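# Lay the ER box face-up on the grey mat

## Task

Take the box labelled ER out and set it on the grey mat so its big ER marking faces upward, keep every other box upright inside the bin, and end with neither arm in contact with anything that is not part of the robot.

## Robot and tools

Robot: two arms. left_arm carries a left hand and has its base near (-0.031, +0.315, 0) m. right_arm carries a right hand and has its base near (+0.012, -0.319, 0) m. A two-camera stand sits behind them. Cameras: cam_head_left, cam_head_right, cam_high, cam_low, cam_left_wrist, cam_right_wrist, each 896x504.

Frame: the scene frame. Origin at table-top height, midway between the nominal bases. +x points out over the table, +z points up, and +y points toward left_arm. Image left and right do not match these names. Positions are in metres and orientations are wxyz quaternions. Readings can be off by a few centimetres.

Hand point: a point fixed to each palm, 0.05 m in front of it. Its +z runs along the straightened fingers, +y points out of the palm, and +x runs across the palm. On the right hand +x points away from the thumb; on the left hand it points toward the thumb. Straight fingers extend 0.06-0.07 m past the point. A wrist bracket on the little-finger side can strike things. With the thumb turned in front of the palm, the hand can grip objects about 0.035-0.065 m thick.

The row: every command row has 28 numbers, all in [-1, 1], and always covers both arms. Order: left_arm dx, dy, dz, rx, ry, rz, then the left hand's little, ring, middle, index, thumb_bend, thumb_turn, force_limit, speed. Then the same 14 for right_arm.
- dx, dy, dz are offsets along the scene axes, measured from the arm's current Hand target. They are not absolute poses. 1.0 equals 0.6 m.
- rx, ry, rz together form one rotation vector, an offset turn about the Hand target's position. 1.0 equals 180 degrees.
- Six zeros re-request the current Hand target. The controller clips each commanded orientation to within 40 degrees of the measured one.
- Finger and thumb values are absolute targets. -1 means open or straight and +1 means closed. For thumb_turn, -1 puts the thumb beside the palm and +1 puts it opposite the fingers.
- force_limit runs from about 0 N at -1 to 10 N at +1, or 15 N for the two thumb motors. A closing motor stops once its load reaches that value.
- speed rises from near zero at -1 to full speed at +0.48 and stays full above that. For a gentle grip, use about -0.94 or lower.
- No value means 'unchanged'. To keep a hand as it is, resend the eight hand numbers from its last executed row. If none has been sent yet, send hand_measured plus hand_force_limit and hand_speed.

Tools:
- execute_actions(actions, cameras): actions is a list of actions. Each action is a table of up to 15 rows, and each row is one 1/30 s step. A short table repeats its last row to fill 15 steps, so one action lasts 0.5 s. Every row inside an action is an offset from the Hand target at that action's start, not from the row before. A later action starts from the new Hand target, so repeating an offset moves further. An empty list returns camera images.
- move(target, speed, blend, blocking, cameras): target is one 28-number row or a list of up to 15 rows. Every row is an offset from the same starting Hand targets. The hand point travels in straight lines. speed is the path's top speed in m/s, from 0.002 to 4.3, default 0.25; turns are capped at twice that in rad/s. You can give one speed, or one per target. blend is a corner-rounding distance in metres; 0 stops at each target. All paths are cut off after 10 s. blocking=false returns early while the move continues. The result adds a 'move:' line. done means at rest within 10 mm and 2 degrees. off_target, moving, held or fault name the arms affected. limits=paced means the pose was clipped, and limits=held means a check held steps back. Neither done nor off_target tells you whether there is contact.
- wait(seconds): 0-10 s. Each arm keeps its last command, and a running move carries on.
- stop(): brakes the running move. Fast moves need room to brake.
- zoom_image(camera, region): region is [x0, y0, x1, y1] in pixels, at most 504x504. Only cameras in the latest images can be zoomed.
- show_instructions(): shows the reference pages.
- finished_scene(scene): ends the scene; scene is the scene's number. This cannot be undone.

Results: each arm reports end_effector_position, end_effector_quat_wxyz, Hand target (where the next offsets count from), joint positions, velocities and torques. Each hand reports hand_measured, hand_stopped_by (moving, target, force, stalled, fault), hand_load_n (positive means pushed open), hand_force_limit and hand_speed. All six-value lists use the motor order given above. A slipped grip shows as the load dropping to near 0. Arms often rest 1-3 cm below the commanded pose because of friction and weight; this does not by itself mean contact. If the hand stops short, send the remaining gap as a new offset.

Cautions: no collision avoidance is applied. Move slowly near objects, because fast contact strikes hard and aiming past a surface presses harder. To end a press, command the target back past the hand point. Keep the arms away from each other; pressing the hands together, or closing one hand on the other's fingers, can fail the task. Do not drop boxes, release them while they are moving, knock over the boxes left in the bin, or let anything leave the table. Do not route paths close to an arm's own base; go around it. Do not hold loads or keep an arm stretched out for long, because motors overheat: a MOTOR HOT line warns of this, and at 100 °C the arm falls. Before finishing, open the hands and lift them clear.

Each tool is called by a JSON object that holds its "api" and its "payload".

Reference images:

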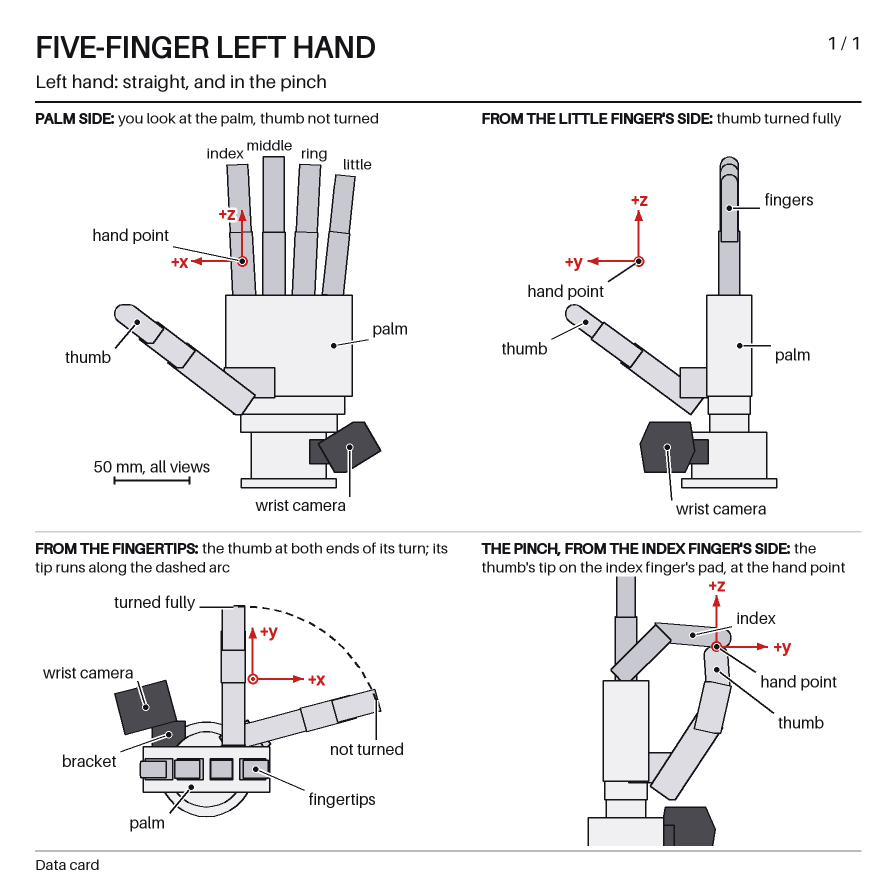

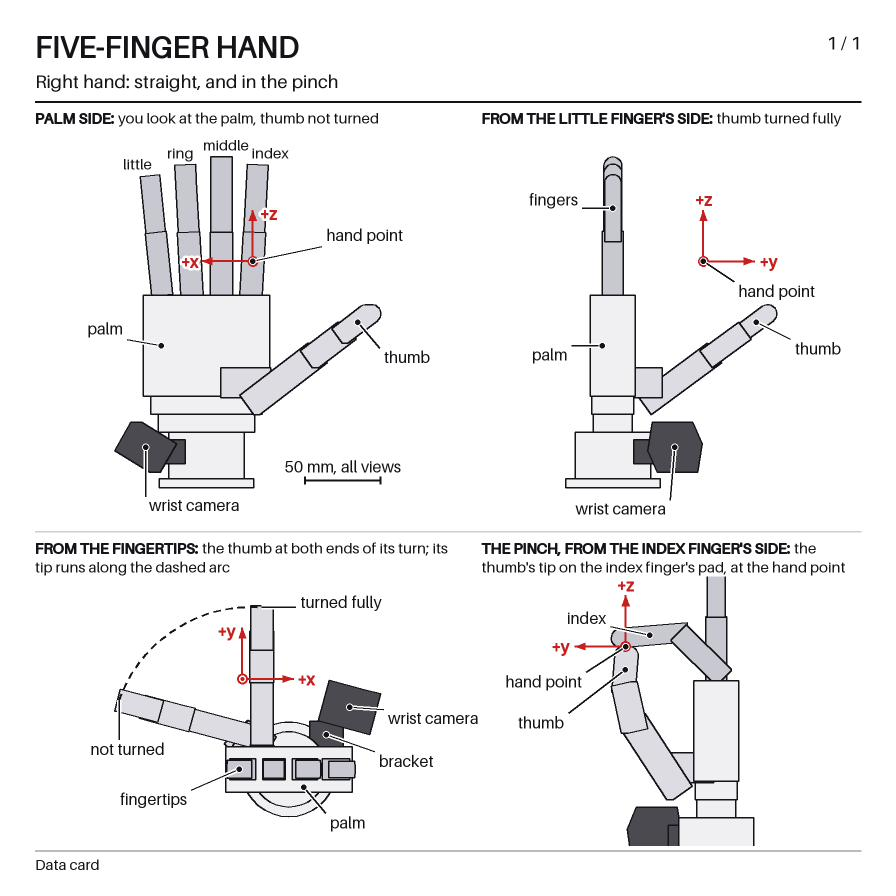

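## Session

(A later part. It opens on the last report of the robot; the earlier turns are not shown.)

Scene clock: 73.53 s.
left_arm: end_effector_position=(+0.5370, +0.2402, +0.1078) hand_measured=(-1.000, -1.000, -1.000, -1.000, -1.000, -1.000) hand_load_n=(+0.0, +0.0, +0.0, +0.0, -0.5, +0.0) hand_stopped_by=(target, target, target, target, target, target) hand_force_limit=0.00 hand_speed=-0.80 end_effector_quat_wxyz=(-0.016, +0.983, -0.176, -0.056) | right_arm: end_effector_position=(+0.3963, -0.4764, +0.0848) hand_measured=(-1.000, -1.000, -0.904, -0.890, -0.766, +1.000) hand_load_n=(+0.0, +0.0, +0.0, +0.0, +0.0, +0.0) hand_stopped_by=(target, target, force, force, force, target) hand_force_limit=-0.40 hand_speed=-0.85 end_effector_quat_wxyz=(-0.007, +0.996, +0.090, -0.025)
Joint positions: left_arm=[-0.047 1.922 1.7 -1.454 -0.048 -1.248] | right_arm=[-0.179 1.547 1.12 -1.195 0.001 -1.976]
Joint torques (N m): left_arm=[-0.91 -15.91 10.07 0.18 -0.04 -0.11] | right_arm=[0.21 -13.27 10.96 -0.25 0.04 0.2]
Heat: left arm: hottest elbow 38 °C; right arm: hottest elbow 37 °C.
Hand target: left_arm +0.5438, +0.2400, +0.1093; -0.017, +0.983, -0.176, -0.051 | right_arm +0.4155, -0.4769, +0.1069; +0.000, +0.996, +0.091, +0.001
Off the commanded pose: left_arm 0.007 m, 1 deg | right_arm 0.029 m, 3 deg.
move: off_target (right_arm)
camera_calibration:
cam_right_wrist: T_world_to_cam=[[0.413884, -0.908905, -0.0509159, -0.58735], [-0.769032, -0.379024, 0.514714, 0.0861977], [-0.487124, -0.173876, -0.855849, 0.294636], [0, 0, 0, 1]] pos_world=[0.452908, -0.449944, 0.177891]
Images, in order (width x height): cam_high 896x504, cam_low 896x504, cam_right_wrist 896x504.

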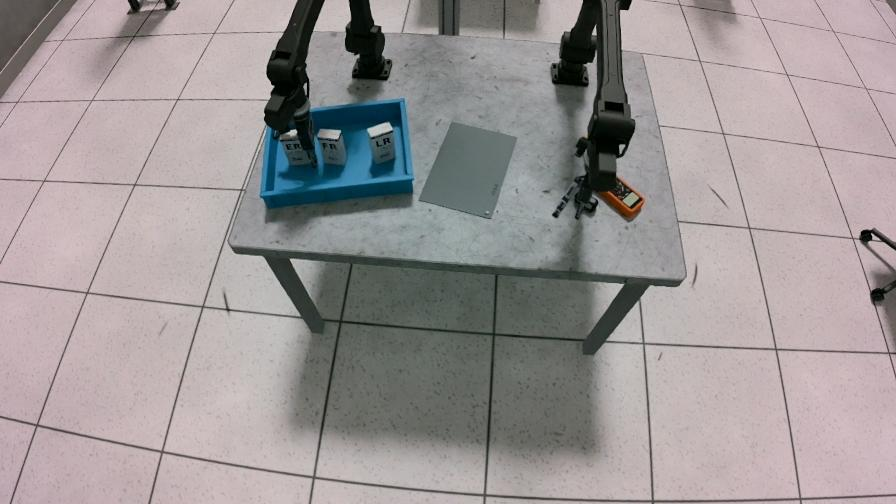

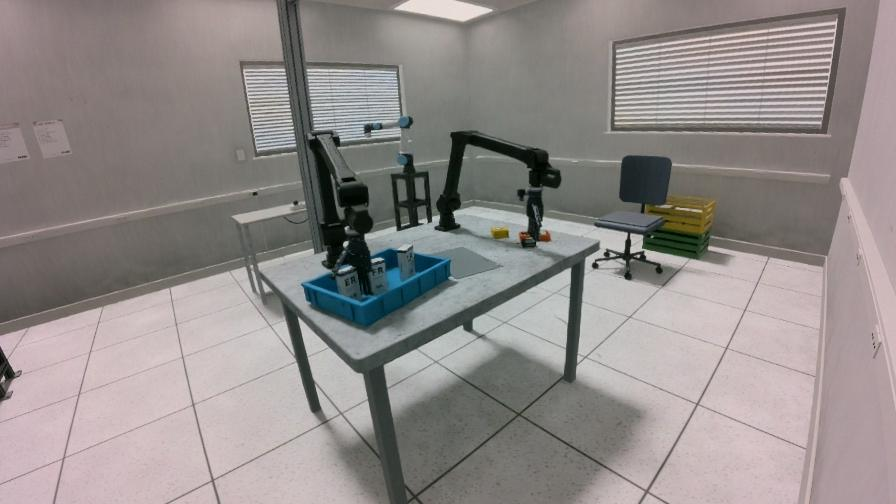

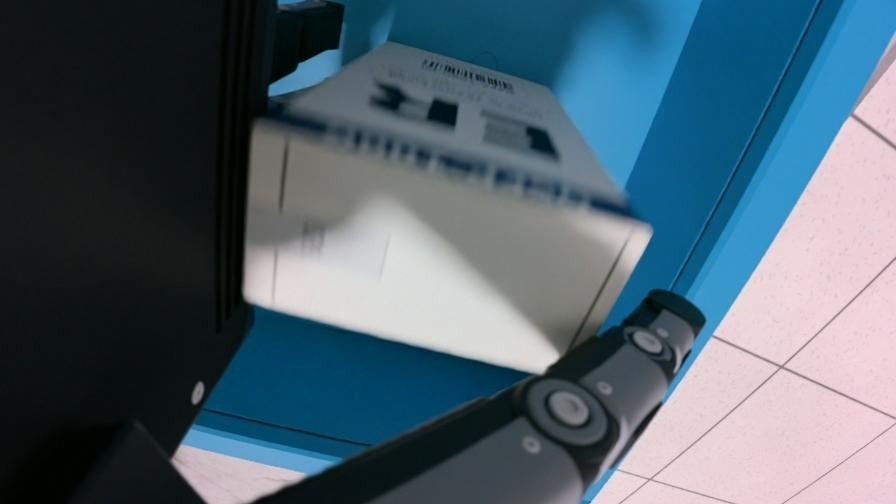

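{"api": "wait", "payload": {"seconds": 0.3, "cameras": ["cam_right_wrist","cam_high","cam_low"]}}

{"api": "zoom_image", "payload": {"camera": "cam_low", "region": [290, 210, 410, 330]}}

{"api": "zoom_image", "payload": {"camera": "cam_high", "region": [250, 80, 430, 220]}}

Scene clock: 74.77 s.
left_arm: end_effector_position=(+0.5370, +0.2402, +0.1078) hand_measured=(-1.000, -1.000, -1.000, -1.000, -1.000, -1.000) hand_load_n=(+0.0, +0.0, +0.0, +0.0, +0.0, +0.0) hand_stopped_by=(target, target, target, target, target, target) hand_force_limit=0.00 hand_speed=-0.80 end_effector_quat_wxyz=(-0.016, +0.983, -0.176, -0.056) | right_arm: end_effector_position=(+0.3963, -0.4764, +0.0848) hand_measured=(-1.000, -1.000, -0.904, -0.890, -0.766, +1.000) hand_load_n=(+0.0, +0.0, +0.0, +0.0, +0.0, +0.0) hand_stopped_by=(target, target, force, force, force, target) hand_force_limit=-0.40 hand_speed=-0.85 end_effector_quat_wxyz=(-0.007, +0.996, +0.090, -0.025)
Joint positions: left_arm=[-0.047 1.922 1.7 -1.454 -0.048 -1.248] | right_arm=[-0.179 1.547 1.12 -1.195 0.001 -1.976]
Joint torques (N m): left_arm=[-0.85 -15.91 10.07 0.16 -0.04 -0.11] | right_arm=[0.26 -13.27 10.96 -0.25 0.04 0.2]
Heat: left arm: hottest elbow 38 °C; right arm: hottest elbow 37 °C.
Hand target: left_arm +0.5438, +0.2400, +0.1093; -0.017, +0.983, -0.176, -0.051 | right_arm +0.4155, -0.4770, +0.1069; +0.000, +0.996, +0.091, +0.001
Off the commanded pose: left_arm 0.007 m, 1 deg | right_arm 0.029 m, 3 deg.
wait: 0.30 s; at rest from the start
camera_calibration:
cam_right_wrist: T_world_to_cam=[[0.413884, -0.908905, -0.0509159, -0.58735], [-0.769032, -0.379024, 0.514714, 0.0861977], [-0.487124, -0.173876, -0.855849, 0.294636], [0, 0, 0, 1]] pos_world=[0.452908, -0.449944, 0.177891]
Images, in order (width x height): cam_high 896x504, cam_low 896x504, cam_right_wrist 896x504.

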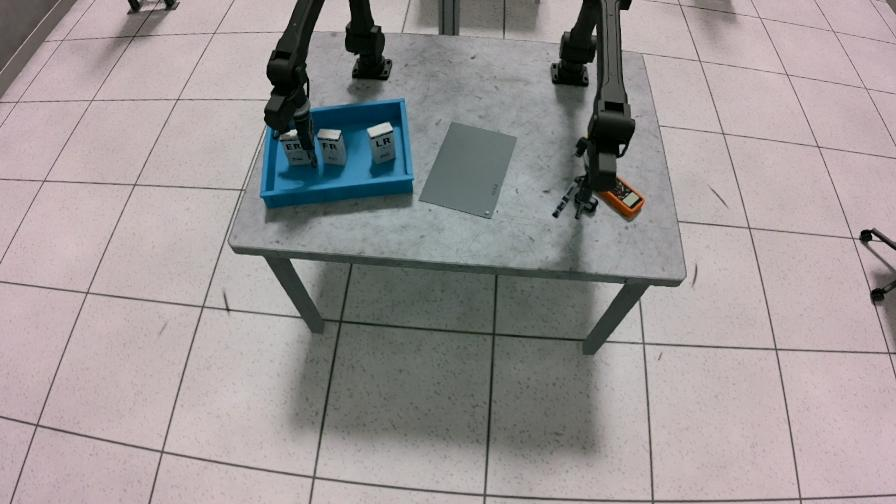

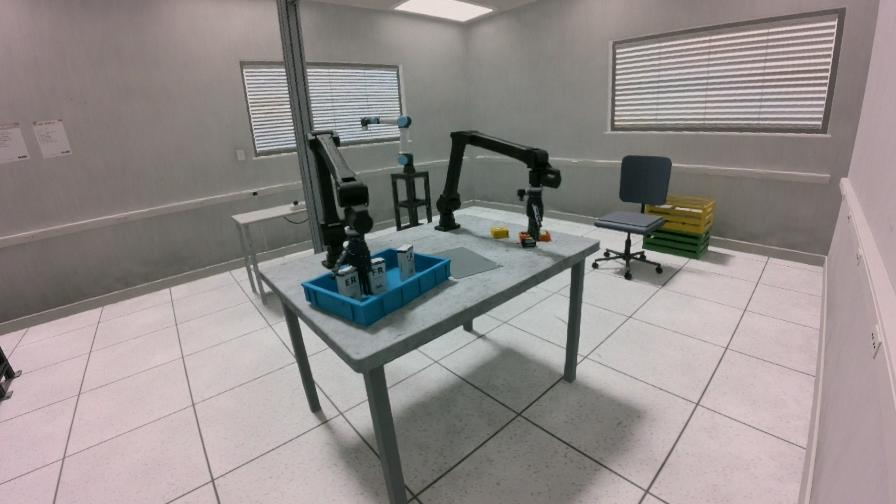

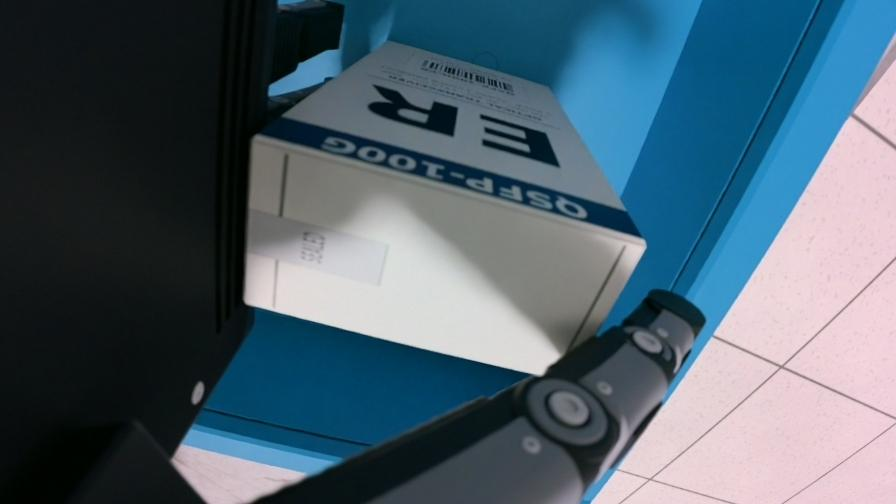

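Scaled by 4.200 from the camera's 896x504 image, which has a finer 1280x720 frame.

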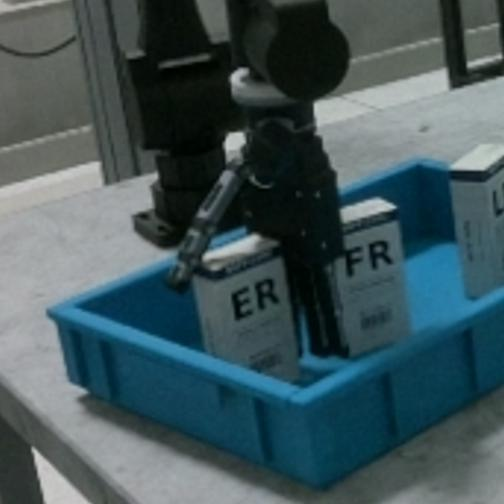

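Scaled by 2.800 from the camera's 896x504 image, which has a finer 1280x720 frame.

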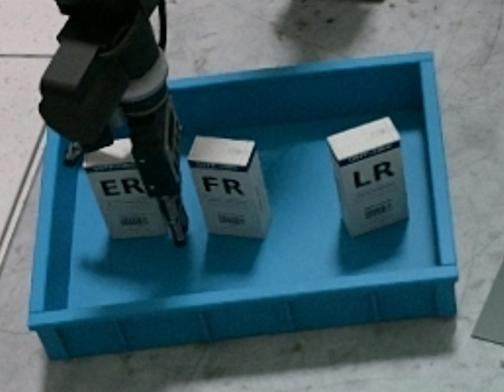

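{"api": "move", "payload": {"target": [[0,0,0,0,0,0,-1,-1,-1,-1,-1,-1,0,-0.8, 0,0,0,0,0,0,-1,-1,-1,-1,-1,1,0.1,-0.5],[0,0,0,0,0,0,-1,-1,-1,-1,-1,-1,0,-0.8, -0.014,-0.005,-0.06,0,0,0,-1,-1,-1,-1,-1,1,0.1,-0.5]], "speed": 0.05, "cameras": ["cam_right_wrist"]}}

Scene clock: 80.90 s.
left_arm: end_effector_position=(+0.5370, +0.2402, +0.1078) hand_measured=(-1.000, -1.000, -1.000, -1.000, -1.000, -1.000) hand_load_n=(+0.0, +0.0, +0.0, +0.0, +0.0, +0.5) hand_stopped_by=(target, target, target, target, target, target) hand_force_limit=0.00 hand_speed=-0.80 end_effector_quat_wxyz=(-0.016, +0.983, -0.176, -0.056) | right_arm: end_effector_position=(+0.4073, -0.4787, +0.0773) hand_measured=(-1.000, -1.000, -1.000, -1.000, -1.000, +1.000) hand_load_n=(+0.0, +0.0, +0.0, +0.0, +0.0, +0.0) hand_stopped_by=(target, target, target, target, target, target) hand_force_limit=0.10 hand_speed=-0.50 end_effector_quat_wxyz=(+0.001, +0.996, +0.090, +0.001)
Joint positions: left_arm=[-0.047 1.922 1.7 -1.454 -0.048 -1.248] | right_arm=[-0.179 1.547 1.099 -1.12 0 -1.976]
Joint torques (N m): left_arm=[-0.85 -15.91 10.09 0.16 -0.04 -0.11] | right_arm=[-0.67 -11.11 6.89 0.83 0.1 0.11]
Heat: left arm: hottest elbow 39 °C; right arm: hottest elbow 38 °C.
Hand target: left_arm +0.5438, +0.2400, +0.1093; -0.017, +0.983, -0.176, -0.051 | right_arm +0.4072, -0.4800, +0.0711; +0.000, +0.996, +0.091, +0.001
Off the commanded pose: left_arm 0.007 m, 1 deg | right_arm 0.006 m, 0 deg.
move: done
camera_calibration:
cam_right_wrist: T_world_to_cam=[[0.41574, -0.909294, -0.0185632, -0.597764], [-0.795717, -0.373544, 0.476759, 0.114031], [-0.440448, -0.183437, -0.878838, 0.271408], [0, 0, 0, 1]] pos_world=[0.458792, -0.451161, 0.173062]
Images, in order (width x height): cam_right_wrist 896x504.

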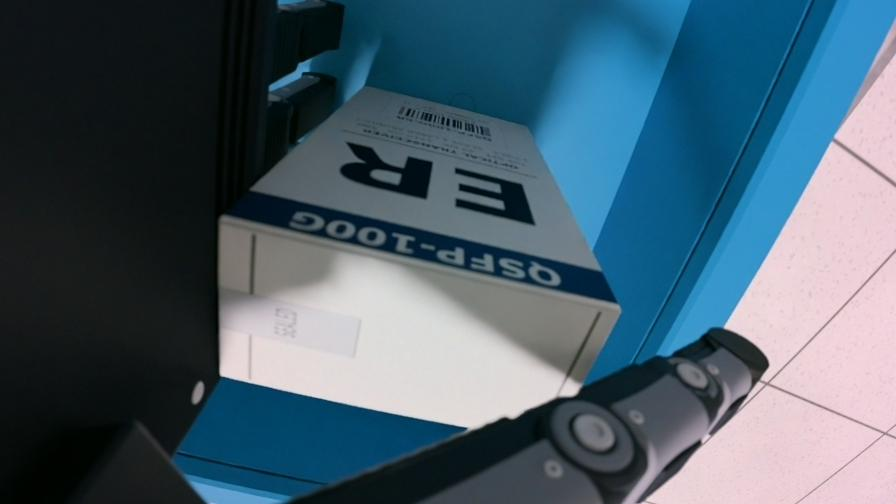

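{"api": "move", "payload": {"target": [[0,0,0,0,0,0,-1,-1,-1,-1,-1,-1,0,-0.8, 0,0,0,0,0,0,-1,-1,-1,-1,0.1,1,-0.5,-0.85],[0,0,0,0,0,0,-1,-1,-1,-1,-1,-1,0,-0.8, 0,0,0,0,0,0,-1,-1,-0.7,-0.7,0.1,1,-0.85,-0.9]], "speed": 0.05, "cameras": ["cam_right_wrist"]}}

Scene clock: 85.13 s.
left_arm: end_effector_position=(+0.5370, +0.2402, +0.1078) hand_measured=(-1.000, -1.000, -1.000, -1.000, -1.000, -1.000) hand_load_n=(+0.0, +0.0, +0.0, +0.0, +0.0, +0.0) hand_stopped_by=(target, target, target, target, target, target) hand_force_limit=0.00 hand_speed=-0.80 end_effector_quat_wxyz=(-0.016, +0.983, -0.176, -0.056) | right_arm: end_effector_position=(+0.4074, -0.4787, +0.0773) hand_measured=(-1.000, -1.000, -0.900, -0.890, -0.802, +1.000) hand_load_n=(+0.0, +0.0, +2.0, +1.5, +5.0, +0.5) hand_stopped_by=(target, target, force, force, force, target) hand_force_limit=-0.85 hand_speed=-0.90 end_effector_quat_wxyz=(+0.001, +0.996, +0.090, +0.002)
Joint positions: left_arm=[-0.047 1.922 1.7 -1.454 -0.048 -1.248] | right_arm=[-0.179 1.547 1.099 -1.12 0 -1.976]
Joint torques (N m): left_arm=[-0.85 -15.91 10.06 0.17 -0.04 -0.11] | right_arm=[-0.62 -11.11 6.89 0.81 0.1 0.1]
Heat: left arm: hottest elbow 39 °C; right arm: hottest elbow 37 °C.
Hand target: left_arm +0.5438, +0.2400, +0.1093; -0.017, +0.983, -0.176, -0.051 | right_arm +0.4072, -0.4800, +0.0710; +0.000, +0.996, +0.091, +0.001
Off the commanded pose: left_arm 0.007 m, 1 deg | right_arm 0.006 m, 0 deg.
move: done
camera_calibration:
cam_right_wrist: T_world_to_cam=[[0.415733, -0.909302, -0.0183122, -0.59785], [-0.795879, -0.373473, 0.476544, 0.114255], [-0.440161, -0.183541, -0.87896, 0.271294], [0, 0, 0, 1]] pos_world=[0.458893, -0.451161, 0.173061]
Images, in order (width x height): cam_right_wrist 896x504.

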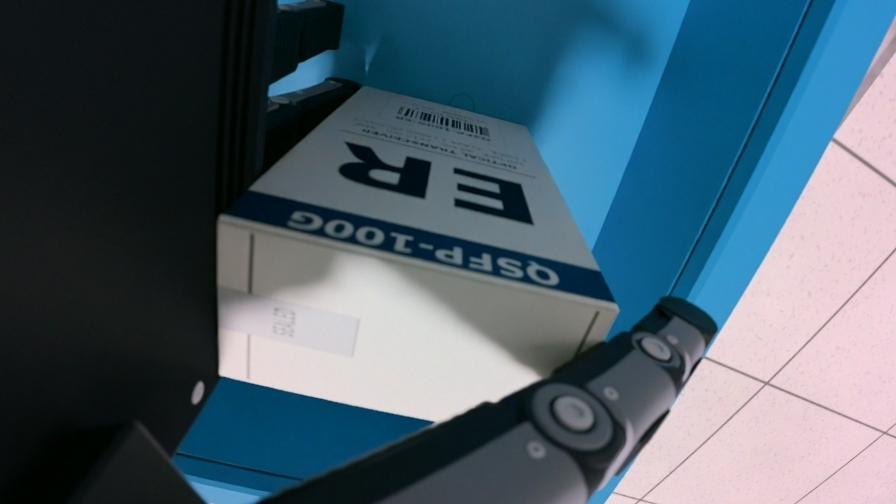

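{"api": "move", "payload": {"target": [[0,0,0,0,0,0,-1,-1,-1,-1,-1,-1,0,-0.8, 0,0,0,0,0,0,-1,-1,-0.7,-0.7,0.15,1,0.25,-0.85]], "speed": 0.05}}

{"api": "move", "payload": {"target": [[0,0,0,0,0,0,-1,-1,-1,-1,-1,-1,0,-0.8, 0,0,0.12,0,0,0,-1,-1,-0.7,-0.7,0.15,1,0.25,-0.85]], "speed": 0.12, "cameras": ["cam_right_wrist","cam_high"]}}

{"api": "zoom_image", "payload": {"camera": "cam_high", "region": [250, 80, 430, 220]}}

Scene clock: 86.63 s.
left_arm: end_effector_position=(+0.5370, +0.2402, +0.1078) hand_measured=(-1.000, -1.000, -1.000, -1.000, -1.000, -1.000) hand_load_n=(+0.0, +0.0, +0.0, +0.0, +0.0, +0.0) hand_stopped_by=(target, target, target, target, target, target) hand_force_limit=0.00 hand_speed=-0.80 end_effector_quat_wxyz=(-0.016, +0.983, -0.176, -0.056) | right_arm: end_effector_position=(+0.4074, -0.4787, +0.0773) hand_measured=(-1.000, -1.000, -0.900, -0.890, -0.774, +1.000) hand_load_n=(+0.0, +0.0, +3.0, +2.0, +9.5, +1.0) hand_stopped_by=(target, target, force, force, force, target) hand_force_limit=0.25 hand_speed=-0.85 end_effector_quat_wxyz=(+0.001, +0.996, +0.090, +0.002)
Joint positions: left_arm=[-0.047 1.922 1.7 -1.454 -0.048 -1.248] | right_arm=[-0.179 1.547 1.099 -1.12 0 -1.976]
Joint torques (N m): left_arm=[-0.85 -15.91 10.07 0.16 -0.04 -0.11] | right_arm=[-0.67 -11.11 6.89 0.8 0.1 0.1]
Heat: left arm: hottest elbow 39 °C; right arm: hottest elbow 37 °C.
Hand target: left_arm +0.5438, +0.2400, +0.1093; -0.017, +0.983, -0.176, -0.051 | right_arm +0.4072, -0.4800, +0.0710; +0.000, +0.996, +0.091, +0.001
Off the commanded pose: left_arm 0.007 m, 1 deg | right_arm 0.006 m, 0 deg.
move: done

Scene clock: 87.73 s.
left_arm: end_effector_position=(+0.5370, +0.2402, +0.1078) hand_measured=(-1.000, -1.000, -1.000, -1.000, -1.000, -1.000) hand_load_n=(+0.0, +0.0, +0.5, +0.0, +0.0, +0.0) hand_stopped_by=(target, target, target, target, target, target) hand_force_limit=0.00 hand_speed=-0.80 end_effector_quat_wxyz=(-0.016, +0.983, -0.176, -0.056) | right_arm: end_effector_position=(+0.3938, -0.4756, +0.1259) hand_measured=(-1.000, -1.000, -0.900, -0.890, -0.772, +1.000) hand_load_n=(+0.0, +0.0, +0.0, +0.0, +0.0, +0.0) hand_stopped_by=(target, target, force, force, force, target) hand_force_limit=0.25 hand_speed=-0.85 end_effector_quat_wxyz=(-0.006, +0.996, +0.090, -0.017)
Joint positions: left_arm=[-0.047 1.922 1.7 -1.454 -0.048 -1.248] | right_arm=[-0.179 1.49 1.171 -1.288 0 -1.976]
Joint torques (N m): left_arm=[-0.85 -15.91 10.07 0.17 -0.04 -0.11] | right_arm=[-0.67 -11.75 10.86 -0.23 0.11 0.11]
Heat: left arm: hottest elbow 39 °C; right arm: hottest elbow 37 °C.
Hand target: left_arm +0.5438, +0.2400, +0.1093; -0.017, +0.983, -0.176, -0.051 | right_arm +0.4072, -0.4800, +0.1430; +0.000, +0.996, +0.091, +0.001
Off the commanded pose: left_arm 0.007 m, 1 deg | right_arm 0.022 m, 2 deg.
move: off_target (right_arm)
camera_calibration:
cam_right_wrist: T_world_to_cam=[[0.414572, -0.909029, -0.042392, -0.584809], [-0.776919, -0.377809, 0.503644, 0.0684768], [-0.473843, -0.175862, -0.862871, 0.323492], [0, 0, 0, 1]] pos_world=[0.448931, -0.448847, 0.219853]
Images, in order (width x height): cam_high 896x504, cam_right_wrist 896x504.

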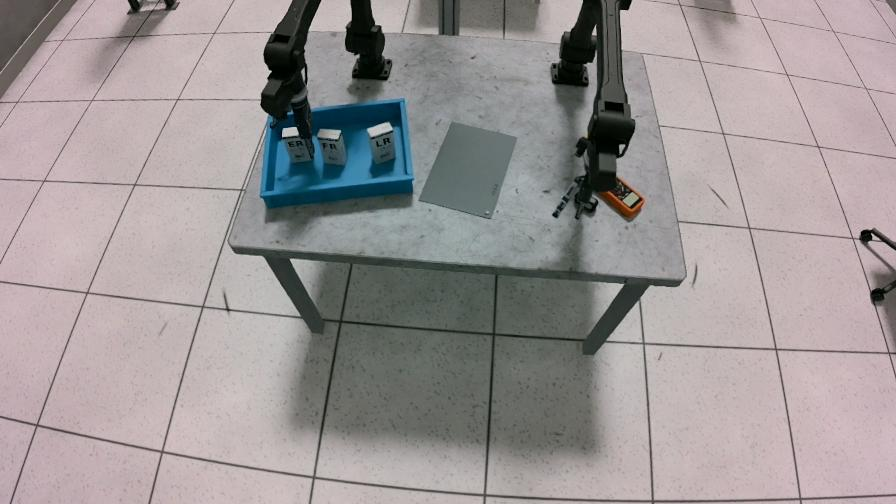

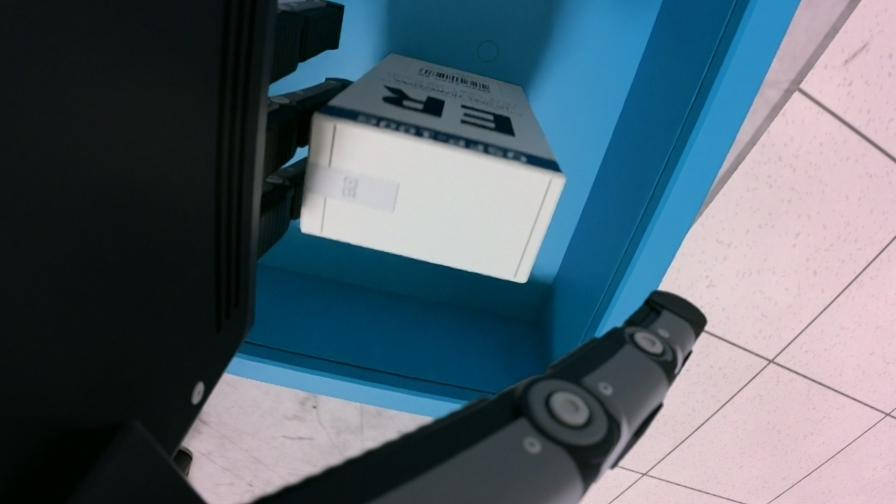

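Scaled by 2.800 from the camera's 896x504 image, which has a finer 1280x720 frame.

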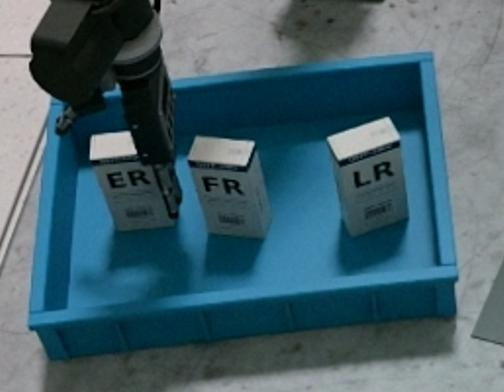

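{"api": "move", "payload": {"target": [[0,0,0,0,0,0,-1,-1,-1,-1,-1,-1,0,-0.8, 0,0,0.01,0,0,0,-1,-1,-1,-1,-1,1,0.1,0],[0,0,0,0,0,0,-1,-1,-1,-1,-1,-1,0,-0.8, 0,0,0.18,0,0,0,-1,-1,-1,-1,-1,1,0.1,0],[0,0,0,0,0,0,-1,-1,-1,-1,-1,-1,0,-0.8, -0.0545,0.0453,0.18,0,0,-0.4989,-1,-1,-1,-1,-1,1,0.1,0]], "speed": [0.1,0.2,0.35], "cameras": ["cam_right_wrist","cam_high","cam_low","cam_head_left"]}}

{"api": "zoom_image", "payload": {"camera": "cam_high", "region": [250, 80, 430, 220]}}

Scene clock: 104.67 s.
left_arm: end_effector_position=(+0.5370, +0.2402, +0.1078) hand_measured=(-1.000, -1.000, -1.000, -1.000, -1.000, -1.000) hand_load_n=(+0.0, +0.0, +0.0, +0.0, +0.0, +0.0) hand_stopped_by=(target, target, target, target, target, target) hand_force_limit=0.00 hand_speed=-0.80 end_effector_quat_wxyz=(-0.016, +0.983, -0.176, -0.056) | right_arm: end_effector_position=(+0.3658, -0.4477, +0.2391) hand_measured=(-1.000, -1.000, -1.000, -1.000, -1.000, +1.000) hand_load_n=(+0.0, +0.0, +0.0, +0.0, +0.0, +0.0) hand_stopped_by=(target, target, target, target, target, target) hand_force_limit=0.10 hand_speed=0.00 end_effector_quat_wxyz=(+0.004, +0.774, -0.633, -0.012)
Joint positions: left_arm=[-0.047 1.922 1.7 -1.454 -0.048 -1.248] | right_arm=[-0.292 1.516 1.498 -1.578 -0.001 -0.536]
Joint torques (N m): left_arm=[-0.79 -15.97 10.07 0.17 -0.03 -0.11] | right_arm=[-0.85 -11.75 11.33 -0.28 0.18 0.21]
Heat: left arm: hottest elbow 39 °C; right arm: hottest elbow 38 °C.
Hand target: left_arm +0.5438, +0.2400, +0.1093; -0.017, +0.983, -0.176, -0.051 | right_arm +0.3744, -0.4528, +0.2510; +0.001, +0.770, -0.639, +0.000
Off the commanded pose: left_arm 0.007 m, 1 deg | right_arm 0.016 m, 2 deg.
move: off_target (right_arm)
camera_calibration:
cam_right_wrist: T_world_to_cam=[[-0.901696, -0.43236, -0.00304907, 0.142278], [-0.377069, 0.782894, 0.494869, 0.375719], [-0.211575, 0.447371, -0.868962, 0.597389], [0, 0, 0, 1]] pos_world=[0.396355, -0.499888, 0.333611]
Images, in order (width x height): cam_head_left 896x504, cam_high 896x504, cam_low 896x504, cam_right_wrist 896x504.

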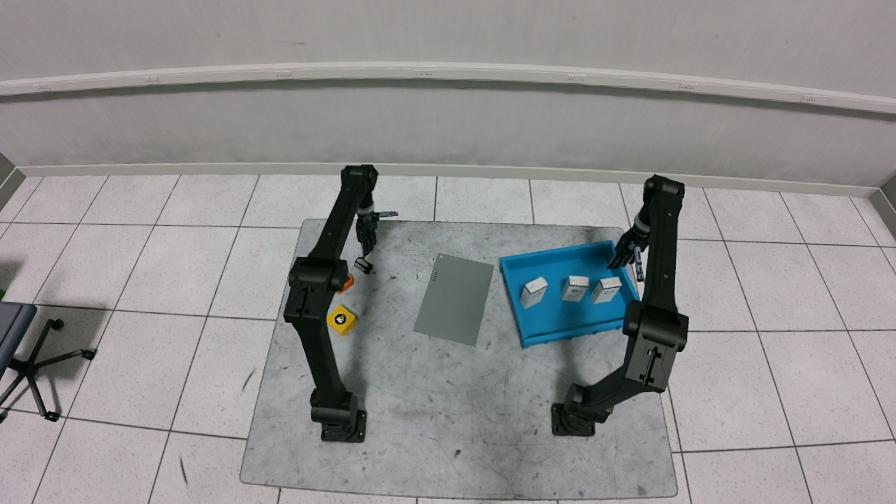

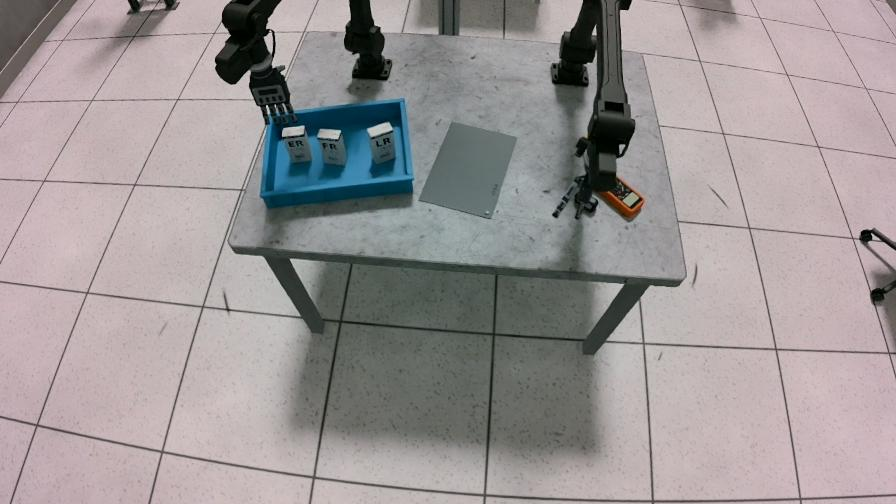

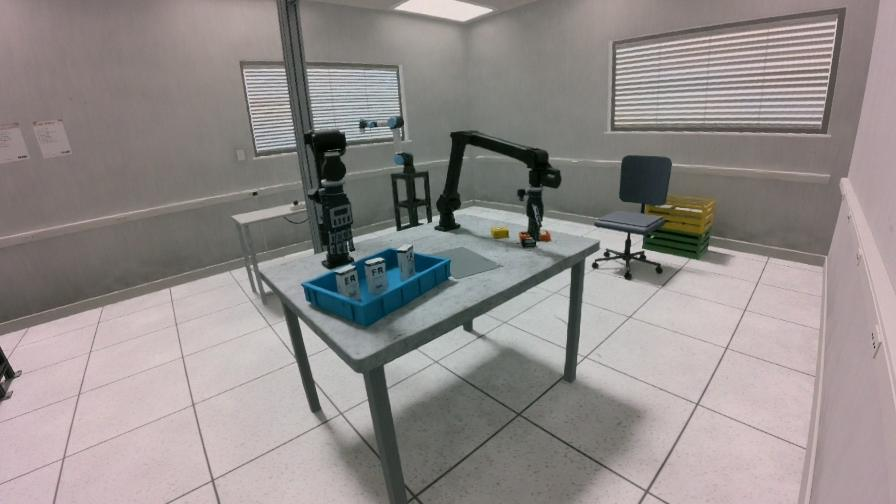

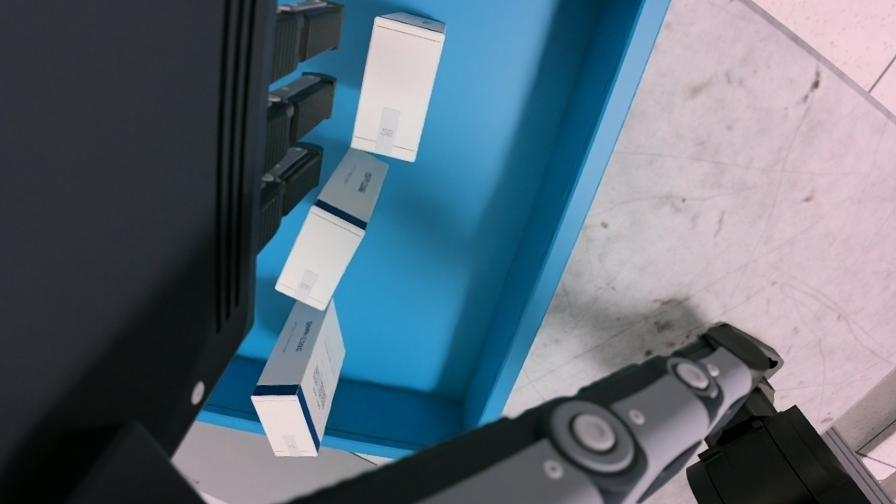

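Scaled by 2.800 from the camera's 896x504 image, which has a finer 1280x720 frame.

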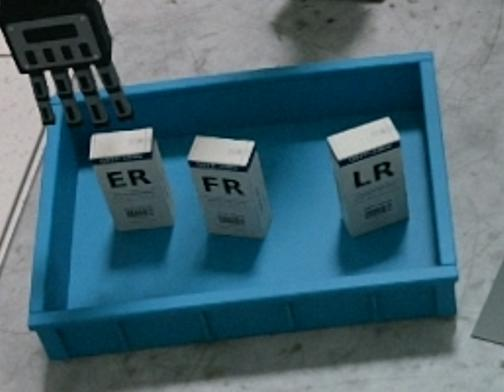

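{"api": "zoom_image", "payload": {"camera": "cam_right_wrist", "region": [300, 0, 500, 180]}}

Scaled by 2.520 from the camera's 896x504 image, which has a finer 1280x720 frame.

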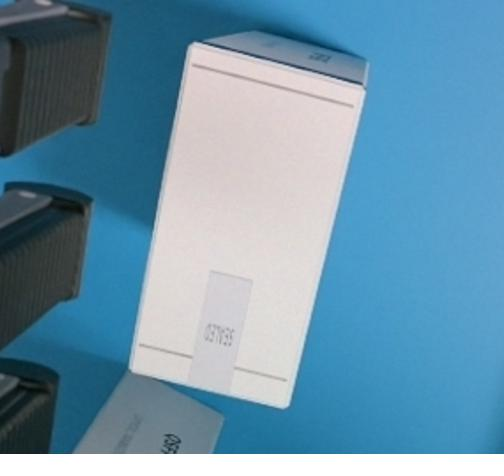

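{"api": "move", "payload": {"target": [[0,0,0,0,0,0,-1,-1,-1,-1,-1,-1,0,-0.8, 0,0.013,-0.11,0,0,0,-1,-1,-1,-1,-1,1,0.1,0]], "speed": 0.12, "cameras": ["cam_right_wrist","cam_high"]}}

{"api": "zoom_image", "payload": {"camera": "cam_right_wrist", "region": [250, 0, 500, 200]}}

Scene clock: 108.73 s.
left_arm: end_effector_position=(+0.5370, +0.2402, +0.1078) hand_measured=(-1.000, -1.000, -1.000, -1.000, -1.000, -1.000) hand_load_n=(+0.0, +0.0, +0.0, +0.0, +0.0, +0.0) hand_stopped_by=(target, target, target, target, target, target) hand_force_limit=0.00 hand_speed=-0.80 end_effector_quat_wxyz=(-0.016, +0.983, -0.176, -0.056) | right_arm: end_effector_position=(+0.3700, -0.4474, +0.1899) hand_measured=(-1.000, -1.000, -1.000, -1.000, -1.000, +1.000) hand_load_n=(+0.0, -0.5, +0.0, +0.0, +0.0, +0.0) hand_stopped_by=(target, target, target, target, target, target) hand_force_limit=0.10 hand_speed=0.00 end_effector_quat_wxyz=(+0.000, +0.769, -0.639, +0.000)
Joint positions: left_arm=[-0.047 1.922 1.7 -1.454 -0.048 -1.248] | right_arm=[-0.291 1.518 1.376 -1.428 -0.001 -0.52]
Joint torques (N m): left_arm=[-0.85 -15.91 10.09 0.17 -0.04 -0.11] | right_arm=[0.32 -11.81 8.06 0.64 0.18 0.22]
Heat: left arm: hottest elbow 39 °C; right arm: hottest elbow 39 °C.
Hand target: left_arm +0.5438, +0.2400, +0.1093; -0.017, +0.983, -0.176, -0.051 | right_arm +0.3745, -0.4451, +0.1850; +0.001, +0.769, -0.639, +0.000
Off the commanded pose: left_arm 0.007 m, 1 deg | right_arm 0.007 m, 0 deg.
move: done
camera_calibration:
cam_right_wrist: T_world_to_cam=[[-0.907898, -0.418658, -0.0211511, 0.157968], [-0.376774, 0.792873, 0.47895, 0.408848], [-0.183746, 0.442807, -0.877587, 0.544614], [0, 0, 0, 1]] pos_world=[0.397533, -0.499189, 0.285469]
Images, in order (width x height): cam_high 896x504, cam_right_wrist 896x504.

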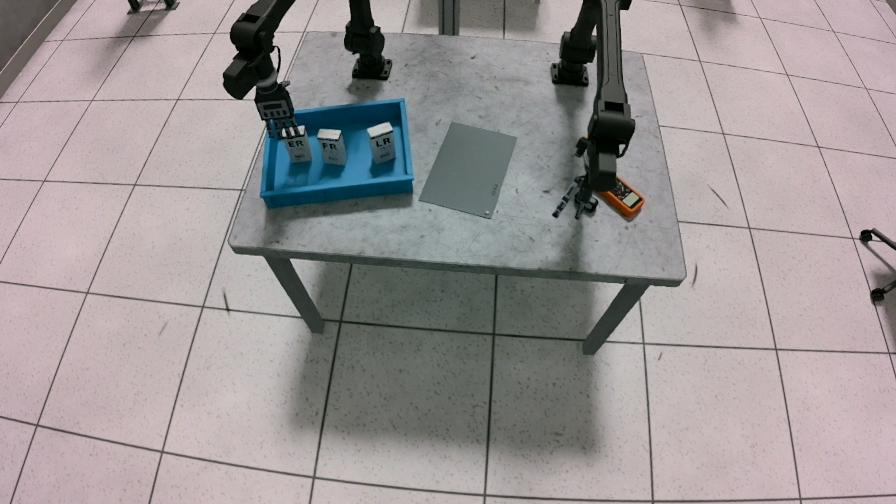

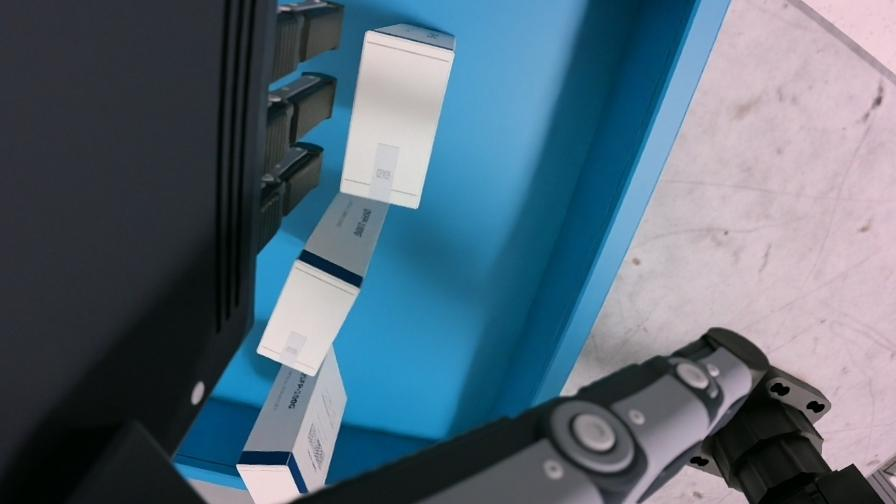

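Scaled by 2.016 from the camera's 896x504 image, which has a finer 1280x720 frame.

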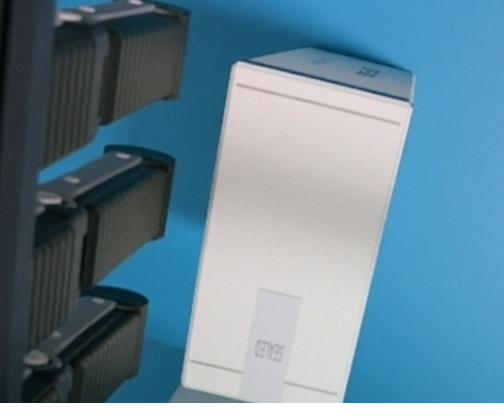

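{"api": "move", "payload": {"target": [[0,0,0,0,0,0,-1,-1,-1,-1,-1,-1,0,-0.8, 0.0078,0.006,-0.11,0,0,0,-1,-1,-1,-1,-1,1,0.1,0]], "speed": 0.1, "cameras": ["cam_right_wrist","cam_high","cam_low"]}}

{"api": "zoom_image", "payload": {"camera": "cam_high", "region": [250, 80, 430, 220]}}

{"api": "zoom_image", "payload": {"camera": "cam_low", "region": [290, 210, 410, 330]}}

Scene clock: 113.10 s.
left_arm: end_effector_position=(+0.5370, +0.2402, +0.1078) hand_measured=(-1.000, -1.000, -1.000, -1.000, -1.000, -1.000) hand_load_n=(+0.0, +0.0, +0.0, +0.0, +0.0, +0.0) hand_stopped_by=(target, target, target, target, target, target) hand_force_limit=0.00 hand_speed=-0.80 end_effector_quat_wxyz=(-0.016, +0.983, -0.176, -0.056) | right_arm: end_effector_position=(+0.3756, -0.4439, +0.1238) hand_measured=(-1.000, -1.000, -1.000, -1.000, -1.000, +1.000) hand_load_n=(+0.0, +0.0, +0.0, +0.0, +0.0, +0.0) hand_stopped_by=(target, target, target, target, target, target) hand_force_limit=0.10 hand_speed=0.00 end_effector_quat_wxyz=(+0.000, +0.769, -0.639, +0.000)
Joint positions: left_arm=[-0.047 1.922 1.7 -1.454 -0.048 -1.248] | right_arm=[-0.279 1.568 1.256 -1.258 -0.001 -0.509]
Joint torques (N m): left_arm=[-0.85 -15.91 10.09 0.16 -0.04 -0.11] | right_arm=[0.26 -11.75 7.72 0.64 0.17 0.2]
Heat: left arm: hottest elbow 40 °C; right arm: hottest elbow 39 °C.
Hand target: left_arm +0.5438, +0.2400, +0.1093; -0.017, +0.983, -0.176, -0.051 | right_arm +0.3792, -0.4415, +0.1190; +0.001, +0.770, -0.639, +0.000
Off the commanded pose: left_arm 0.007 m, 1 deg | right_arm 0.006 m, 0 deg.
move: done
camera_calibration:
cam_right_wrist: T_world_to_cam=[[-0.907549, -0.419427, -0.0208853, 0.162718], [-0.377276, 0.792481, 0.479204, 0.439868], [-0.18444, 0.442781, -0.877455, 0.486359], [0, 0, 0, 1]] pos_world=[0.40333, -0.49569, 0.21937]
Images, in order (width x height): cam_high 896x504, cam_low 896x504, cam_right_wrist 896x504.

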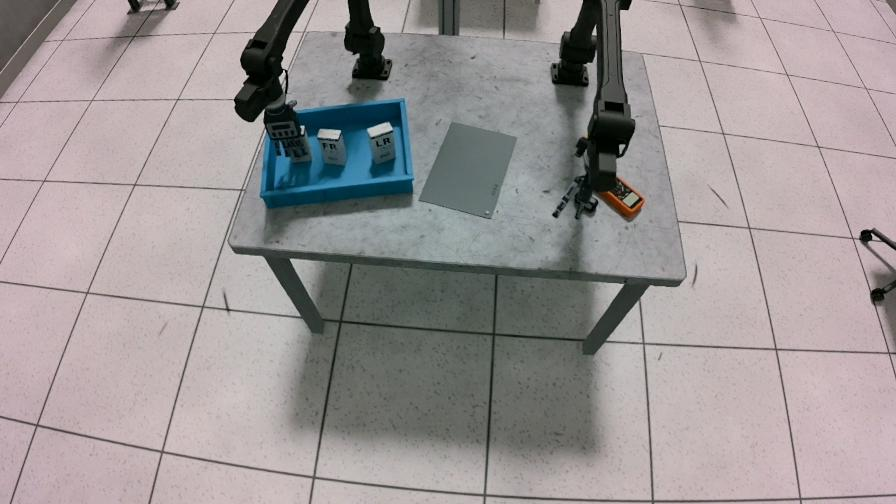

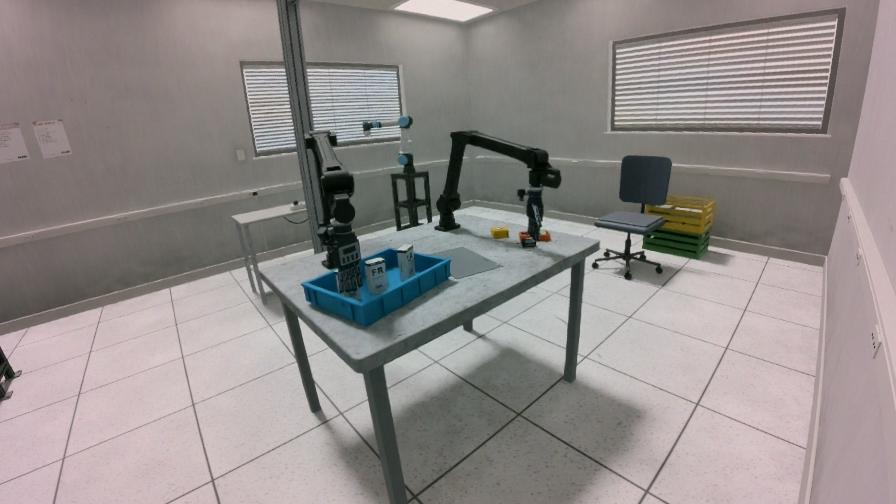

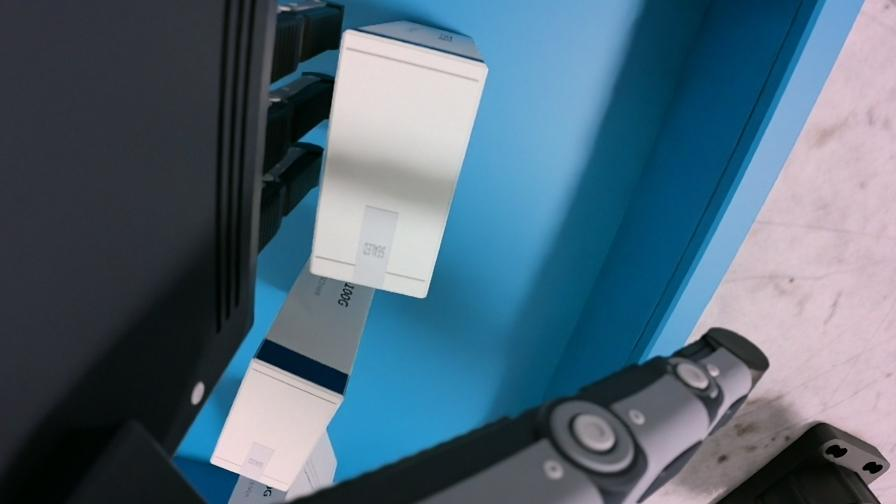

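Scaled by 2.800 from the camera's 896x504 image, which has a finer 1280x720 frame.

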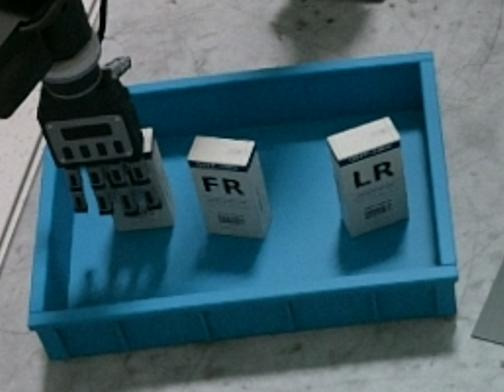

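Scaled by 4.200 from the camera's 896x504 image, which has a finer 1280x720 frame.

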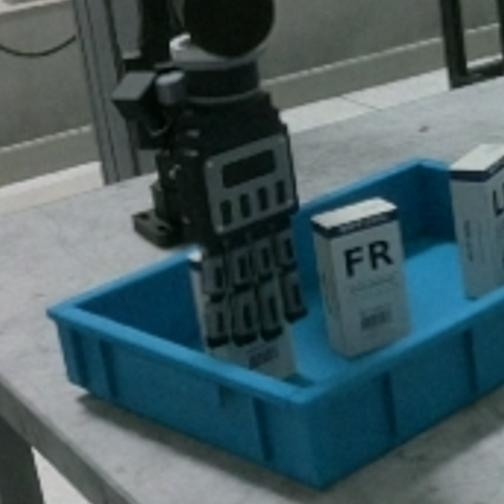

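{"api": "move", "payload": {"target": [[0,0,0,0,0,0,-1,-1,-1,-1,-1,-1,0,-0.8, 0,0,-0.0775,0,0,0,-1,-1,-1,-1,-1,1,0.1,0]], "speed": 0.07, "cameras": ["cam_right_wrist"]}}

Scene clock: 116.10 s.
left_arm: end_effector_position=(+0.5370, +0.2402, +0.1078) hand_measured=(-1.000, -1.000, -1.000, -1.000, -1.000, -1.000) hand_load_n=(+0.0, +0.0, +0.0, +0.0, +0.0, +0.0) hand_stopped_by=(target, target, target, target, target, target) hand_force_limit=0.00 hand_speed=-0.80 end_effector_quat_wxyz=(-0.016, +0.983, -0.176, -0.056) | right_arm: end_effector_position=(+0.3765, -0.4442, +0.0781) hand_measured=(-1.000, -1.000, -1.000, -1.000, -1.000, +1.000) hand_load_n=(+0.0, +0.0, +0.0, +0.0, +0.0, +0.0) hand_stopped_by=(target, target, target, target, target, target) hand_force_limit=0.10 hand_speed=0.00 end_effector_quat_wxyz=(-0.001, +0.769, -0.639, +0.001)
Joint positions: left_arm=[-0.047 1.922 1.7 -1.454 -0.048 -1.248] | right_arm=[-0.279 1.613 1.182 -1.137 -0.001 -0.508]
Joint torques (N m): left_arm=[-0.79 -15.91 10.07 0.16 -0.04 -0.11] | right_arm=[0.32 -12.1 7.31 0.66 0.17 0.21]
Heat: left arm: hottest elbow 40 °C; right arm: hottest elbow 39 °C.
Hand target: left_arm +0.5438, +0.2400, +0.1093; -0.017, +0.983, -0.176, -0.051 | right_arm +0.3791, -0.4414, +0.0724; +0.001, +0.769, -0.639, +0.000
Off the commanded pose: left_arm 0.007 m, 1 deg | right_arm 0.007 m, 0 deg.
move: done
camera_calibration:
cam_right_wrist: T_world_to_cam=[[-0.907673, -0.419072, -0.022545, 0.162653], [-0.377994, 0.792998, 0.477781, 0.462865], [-0.182346, 0.44219, -0.87819, 0.445516], [0, 0, 0, 1]] pos_world=[0.403834, -0.495891, 0.173766]
Images, in order (width x height): cam_right_wrist 896x504.

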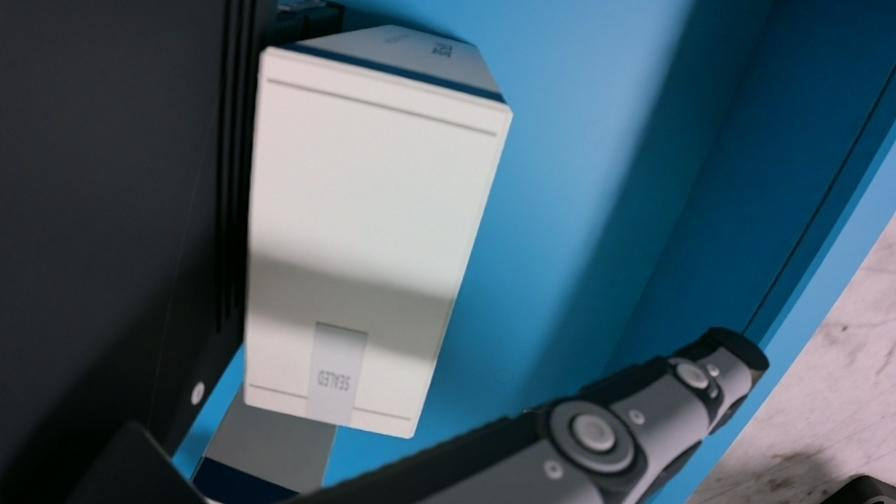

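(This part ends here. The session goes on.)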